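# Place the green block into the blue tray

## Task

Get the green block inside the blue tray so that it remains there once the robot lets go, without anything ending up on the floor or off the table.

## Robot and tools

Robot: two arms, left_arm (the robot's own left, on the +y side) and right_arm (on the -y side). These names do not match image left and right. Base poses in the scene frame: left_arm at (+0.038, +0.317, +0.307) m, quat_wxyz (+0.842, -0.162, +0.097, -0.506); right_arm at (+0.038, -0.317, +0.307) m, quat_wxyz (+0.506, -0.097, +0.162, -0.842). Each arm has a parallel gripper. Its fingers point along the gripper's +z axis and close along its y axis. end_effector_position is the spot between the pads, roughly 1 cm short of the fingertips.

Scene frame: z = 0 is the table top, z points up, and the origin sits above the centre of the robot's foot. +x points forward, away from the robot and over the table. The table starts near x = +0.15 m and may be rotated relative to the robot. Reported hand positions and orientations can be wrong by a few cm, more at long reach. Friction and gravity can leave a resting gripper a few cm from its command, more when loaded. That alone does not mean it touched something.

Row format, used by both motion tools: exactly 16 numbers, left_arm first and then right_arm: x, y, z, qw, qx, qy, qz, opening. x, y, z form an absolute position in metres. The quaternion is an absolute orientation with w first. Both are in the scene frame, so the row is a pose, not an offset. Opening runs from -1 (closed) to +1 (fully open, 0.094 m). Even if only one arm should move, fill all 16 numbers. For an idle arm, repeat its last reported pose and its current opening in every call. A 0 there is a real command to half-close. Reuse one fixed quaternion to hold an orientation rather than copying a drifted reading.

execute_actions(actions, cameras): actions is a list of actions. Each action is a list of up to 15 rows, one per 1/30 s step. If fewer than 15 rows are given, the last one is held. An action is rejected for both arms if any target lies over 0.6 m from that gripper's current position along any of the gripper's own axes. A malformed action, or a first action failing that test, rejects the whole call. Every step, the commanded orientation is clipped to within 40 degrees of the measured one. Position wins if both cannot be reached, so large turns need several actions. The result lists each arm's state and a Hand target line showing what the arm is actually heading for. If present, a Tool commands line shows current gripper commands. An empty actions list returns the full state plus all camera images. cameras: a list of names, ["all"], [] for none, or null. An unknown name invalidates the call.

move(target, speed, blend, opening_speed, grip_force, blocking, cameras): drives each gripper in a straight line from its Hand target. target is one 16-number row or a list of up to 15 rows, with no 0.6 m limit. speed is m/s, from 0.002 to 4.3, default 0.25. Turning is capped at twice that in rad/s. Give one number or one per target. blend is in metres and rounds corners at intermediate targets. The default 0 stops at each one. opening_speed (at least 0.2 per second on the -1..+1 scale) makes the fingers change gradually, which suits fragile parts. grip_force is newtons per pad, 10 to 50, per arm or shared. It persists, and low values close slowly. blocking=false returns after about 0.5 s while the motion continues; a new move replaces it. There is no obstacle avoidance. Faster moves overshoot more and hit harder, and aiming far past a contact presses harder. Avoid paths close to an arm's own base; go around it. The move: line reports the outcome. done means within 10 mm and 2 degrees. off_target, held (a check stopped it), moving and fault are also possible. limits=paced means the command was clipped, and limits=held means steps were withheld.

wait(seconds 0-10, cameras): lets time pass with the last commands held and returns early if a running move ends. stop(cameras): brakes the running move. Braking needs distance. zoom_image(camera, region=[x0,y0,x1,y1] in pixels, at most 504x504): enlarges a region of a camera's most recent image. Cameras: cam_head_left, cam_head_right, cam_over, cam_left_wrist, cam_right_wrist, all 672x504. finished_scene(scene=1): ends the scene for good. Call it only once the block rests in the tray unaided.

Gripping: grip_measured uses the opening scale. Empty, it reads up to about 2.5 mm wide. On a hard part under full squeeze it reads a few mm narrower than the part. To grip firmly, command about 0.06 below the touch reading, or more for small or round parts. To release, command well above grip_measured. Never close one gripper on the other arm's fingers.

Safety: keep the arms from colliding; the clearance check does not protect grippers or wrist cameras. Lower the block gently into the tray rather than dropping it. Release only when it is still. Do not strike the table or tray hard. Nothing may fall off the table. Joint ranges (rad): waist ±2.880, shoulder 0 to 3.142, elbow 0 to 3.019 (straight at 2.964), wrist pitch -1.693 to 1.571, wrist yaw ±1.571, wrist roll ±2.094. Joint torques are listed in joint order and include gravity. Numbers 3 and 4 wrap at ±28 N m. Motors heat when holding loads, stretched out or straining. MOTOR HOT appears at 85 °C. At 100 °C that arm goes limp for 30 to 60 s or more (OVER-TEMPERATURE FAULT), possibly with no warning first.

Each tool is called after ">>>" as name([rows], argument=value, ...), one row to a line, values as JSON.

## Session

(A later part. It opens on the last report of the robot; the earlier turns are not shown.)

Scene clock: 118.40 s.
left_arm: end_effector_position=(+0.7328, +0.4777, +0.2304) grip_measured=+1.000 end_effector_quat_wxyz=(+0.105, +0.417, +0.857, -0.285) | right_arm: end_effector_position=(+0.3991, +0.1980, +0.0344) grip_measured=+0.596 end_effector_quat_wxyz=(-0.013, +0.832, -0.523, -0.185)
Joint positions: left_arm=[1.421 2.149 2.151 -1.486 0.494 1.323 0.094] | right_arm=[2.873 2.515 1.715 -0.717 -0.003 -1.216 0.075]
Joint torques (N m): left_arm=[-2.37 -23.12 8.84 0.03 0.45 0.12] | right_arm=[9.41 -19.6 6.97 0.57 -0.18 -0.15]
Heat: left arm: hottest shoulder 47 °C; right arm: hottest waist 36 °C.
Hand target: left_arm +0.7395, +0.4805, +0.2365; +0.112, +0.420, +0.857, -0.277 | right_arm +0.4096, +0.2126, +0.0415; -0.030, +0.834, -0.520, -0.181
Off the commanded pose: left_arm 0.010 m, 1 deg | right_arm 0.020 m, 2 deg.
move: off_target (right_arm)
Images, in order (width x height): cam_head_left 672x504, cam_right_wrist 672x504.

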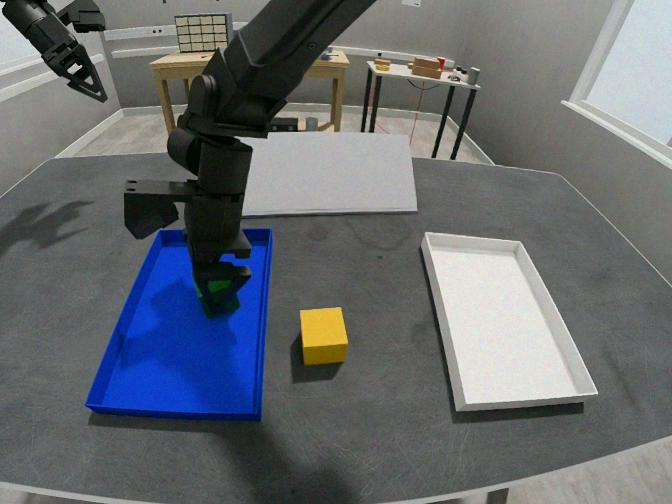

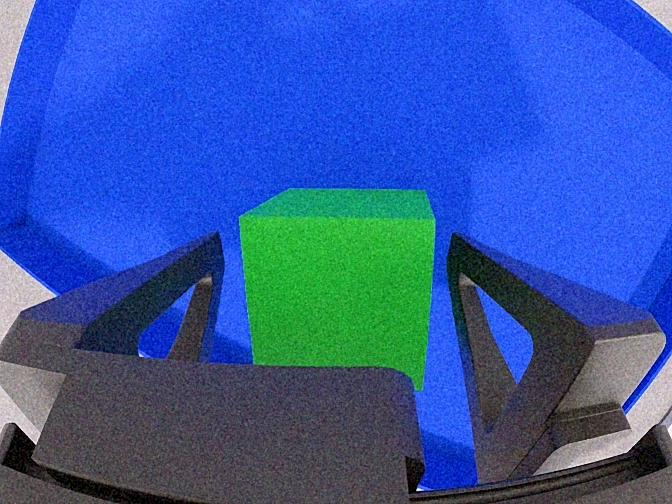

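>>> move([
  [0.7397,0.4806,0.2363,0.112,0.420,0.857,-0.277,1,0.41,0.213,0.045,-0.03,0.834,-0.52,-0.181,1],
  [0.7397,0.4806,0.2363,0.112,0.420,0.857,-0.277,1,0.40,0.18,0.16,-0.03,0.834,-0.52,-0.181,1],
], speed=0.15, cameras=["cam_right_wrist","cam_head_left"])

Scene clock: 124.77 s.
left_arm: end_effector_position=(+0.7328, +0.4777, +0.2304) grip_measured=+1.000 end_effector_quat_wxyz=(+0.105, +0.417, +0.857, -0.285) | right_arm: end_effector_position=(+0.4086, +0.1737, +0.1487) grip_measured=+0.997 end_effector_quat_wxyz=(-0.042, +0.821, -0.520, -0.233)
Joint positions: left_arm=[1.421 2.149 2.151 -1.486 0.494 1.323 0.094] | right_arm=[2.873 2.248 1.542 -0.775 -0.11 -1.216 0.094]
Joint torques (N m): left_arm=[-2.37 -23.3 8.85 0.01 0.46 0.12] | right_arm=[9.7 -20.07 4.55 0.16 -0.39 -0.05]
Heat: left arm: hottest shoulder 47 °C; right arm: hottest waist 36 °C.
Hand target: left_arm +0.7395, +0.4805, +0.2365; +0.112, +0.420, +0.857, -0.277 | right_arm +0.4013, +0.1789, +0.1593; -0.042, +0.824, -0.514, -0.235
Off the commanded pose: left_arm 0.010 m, 1 deg | right_arm 0.016 m, 6 deg.
joint sent to its limit (right arm) — joint 1 (waist), upper limit. The joint targets are off in orientation, not in position.
move: off_target (right_arm)
Images, in order (width x height): cam_head_left 672x504, cam_right_wrist 672x504.

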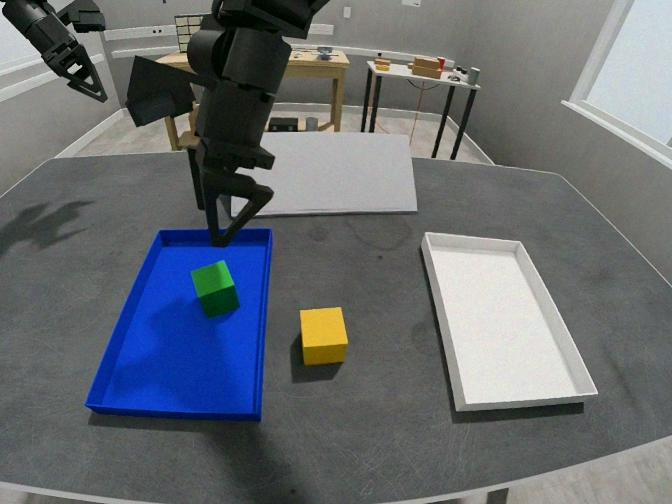

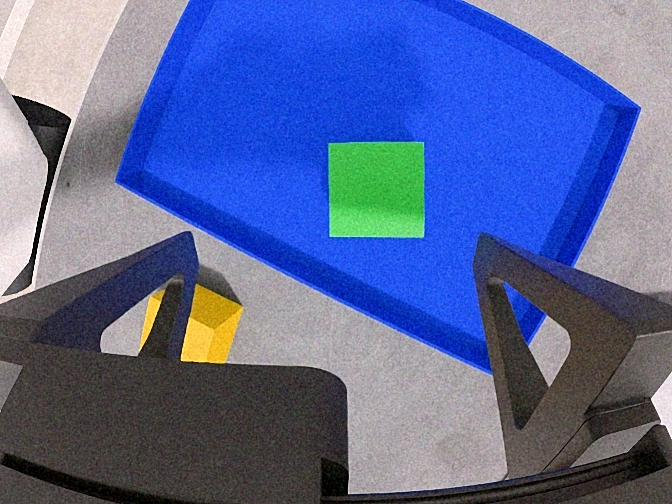

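>>> finished_scene()

The scene is finished: the task was done.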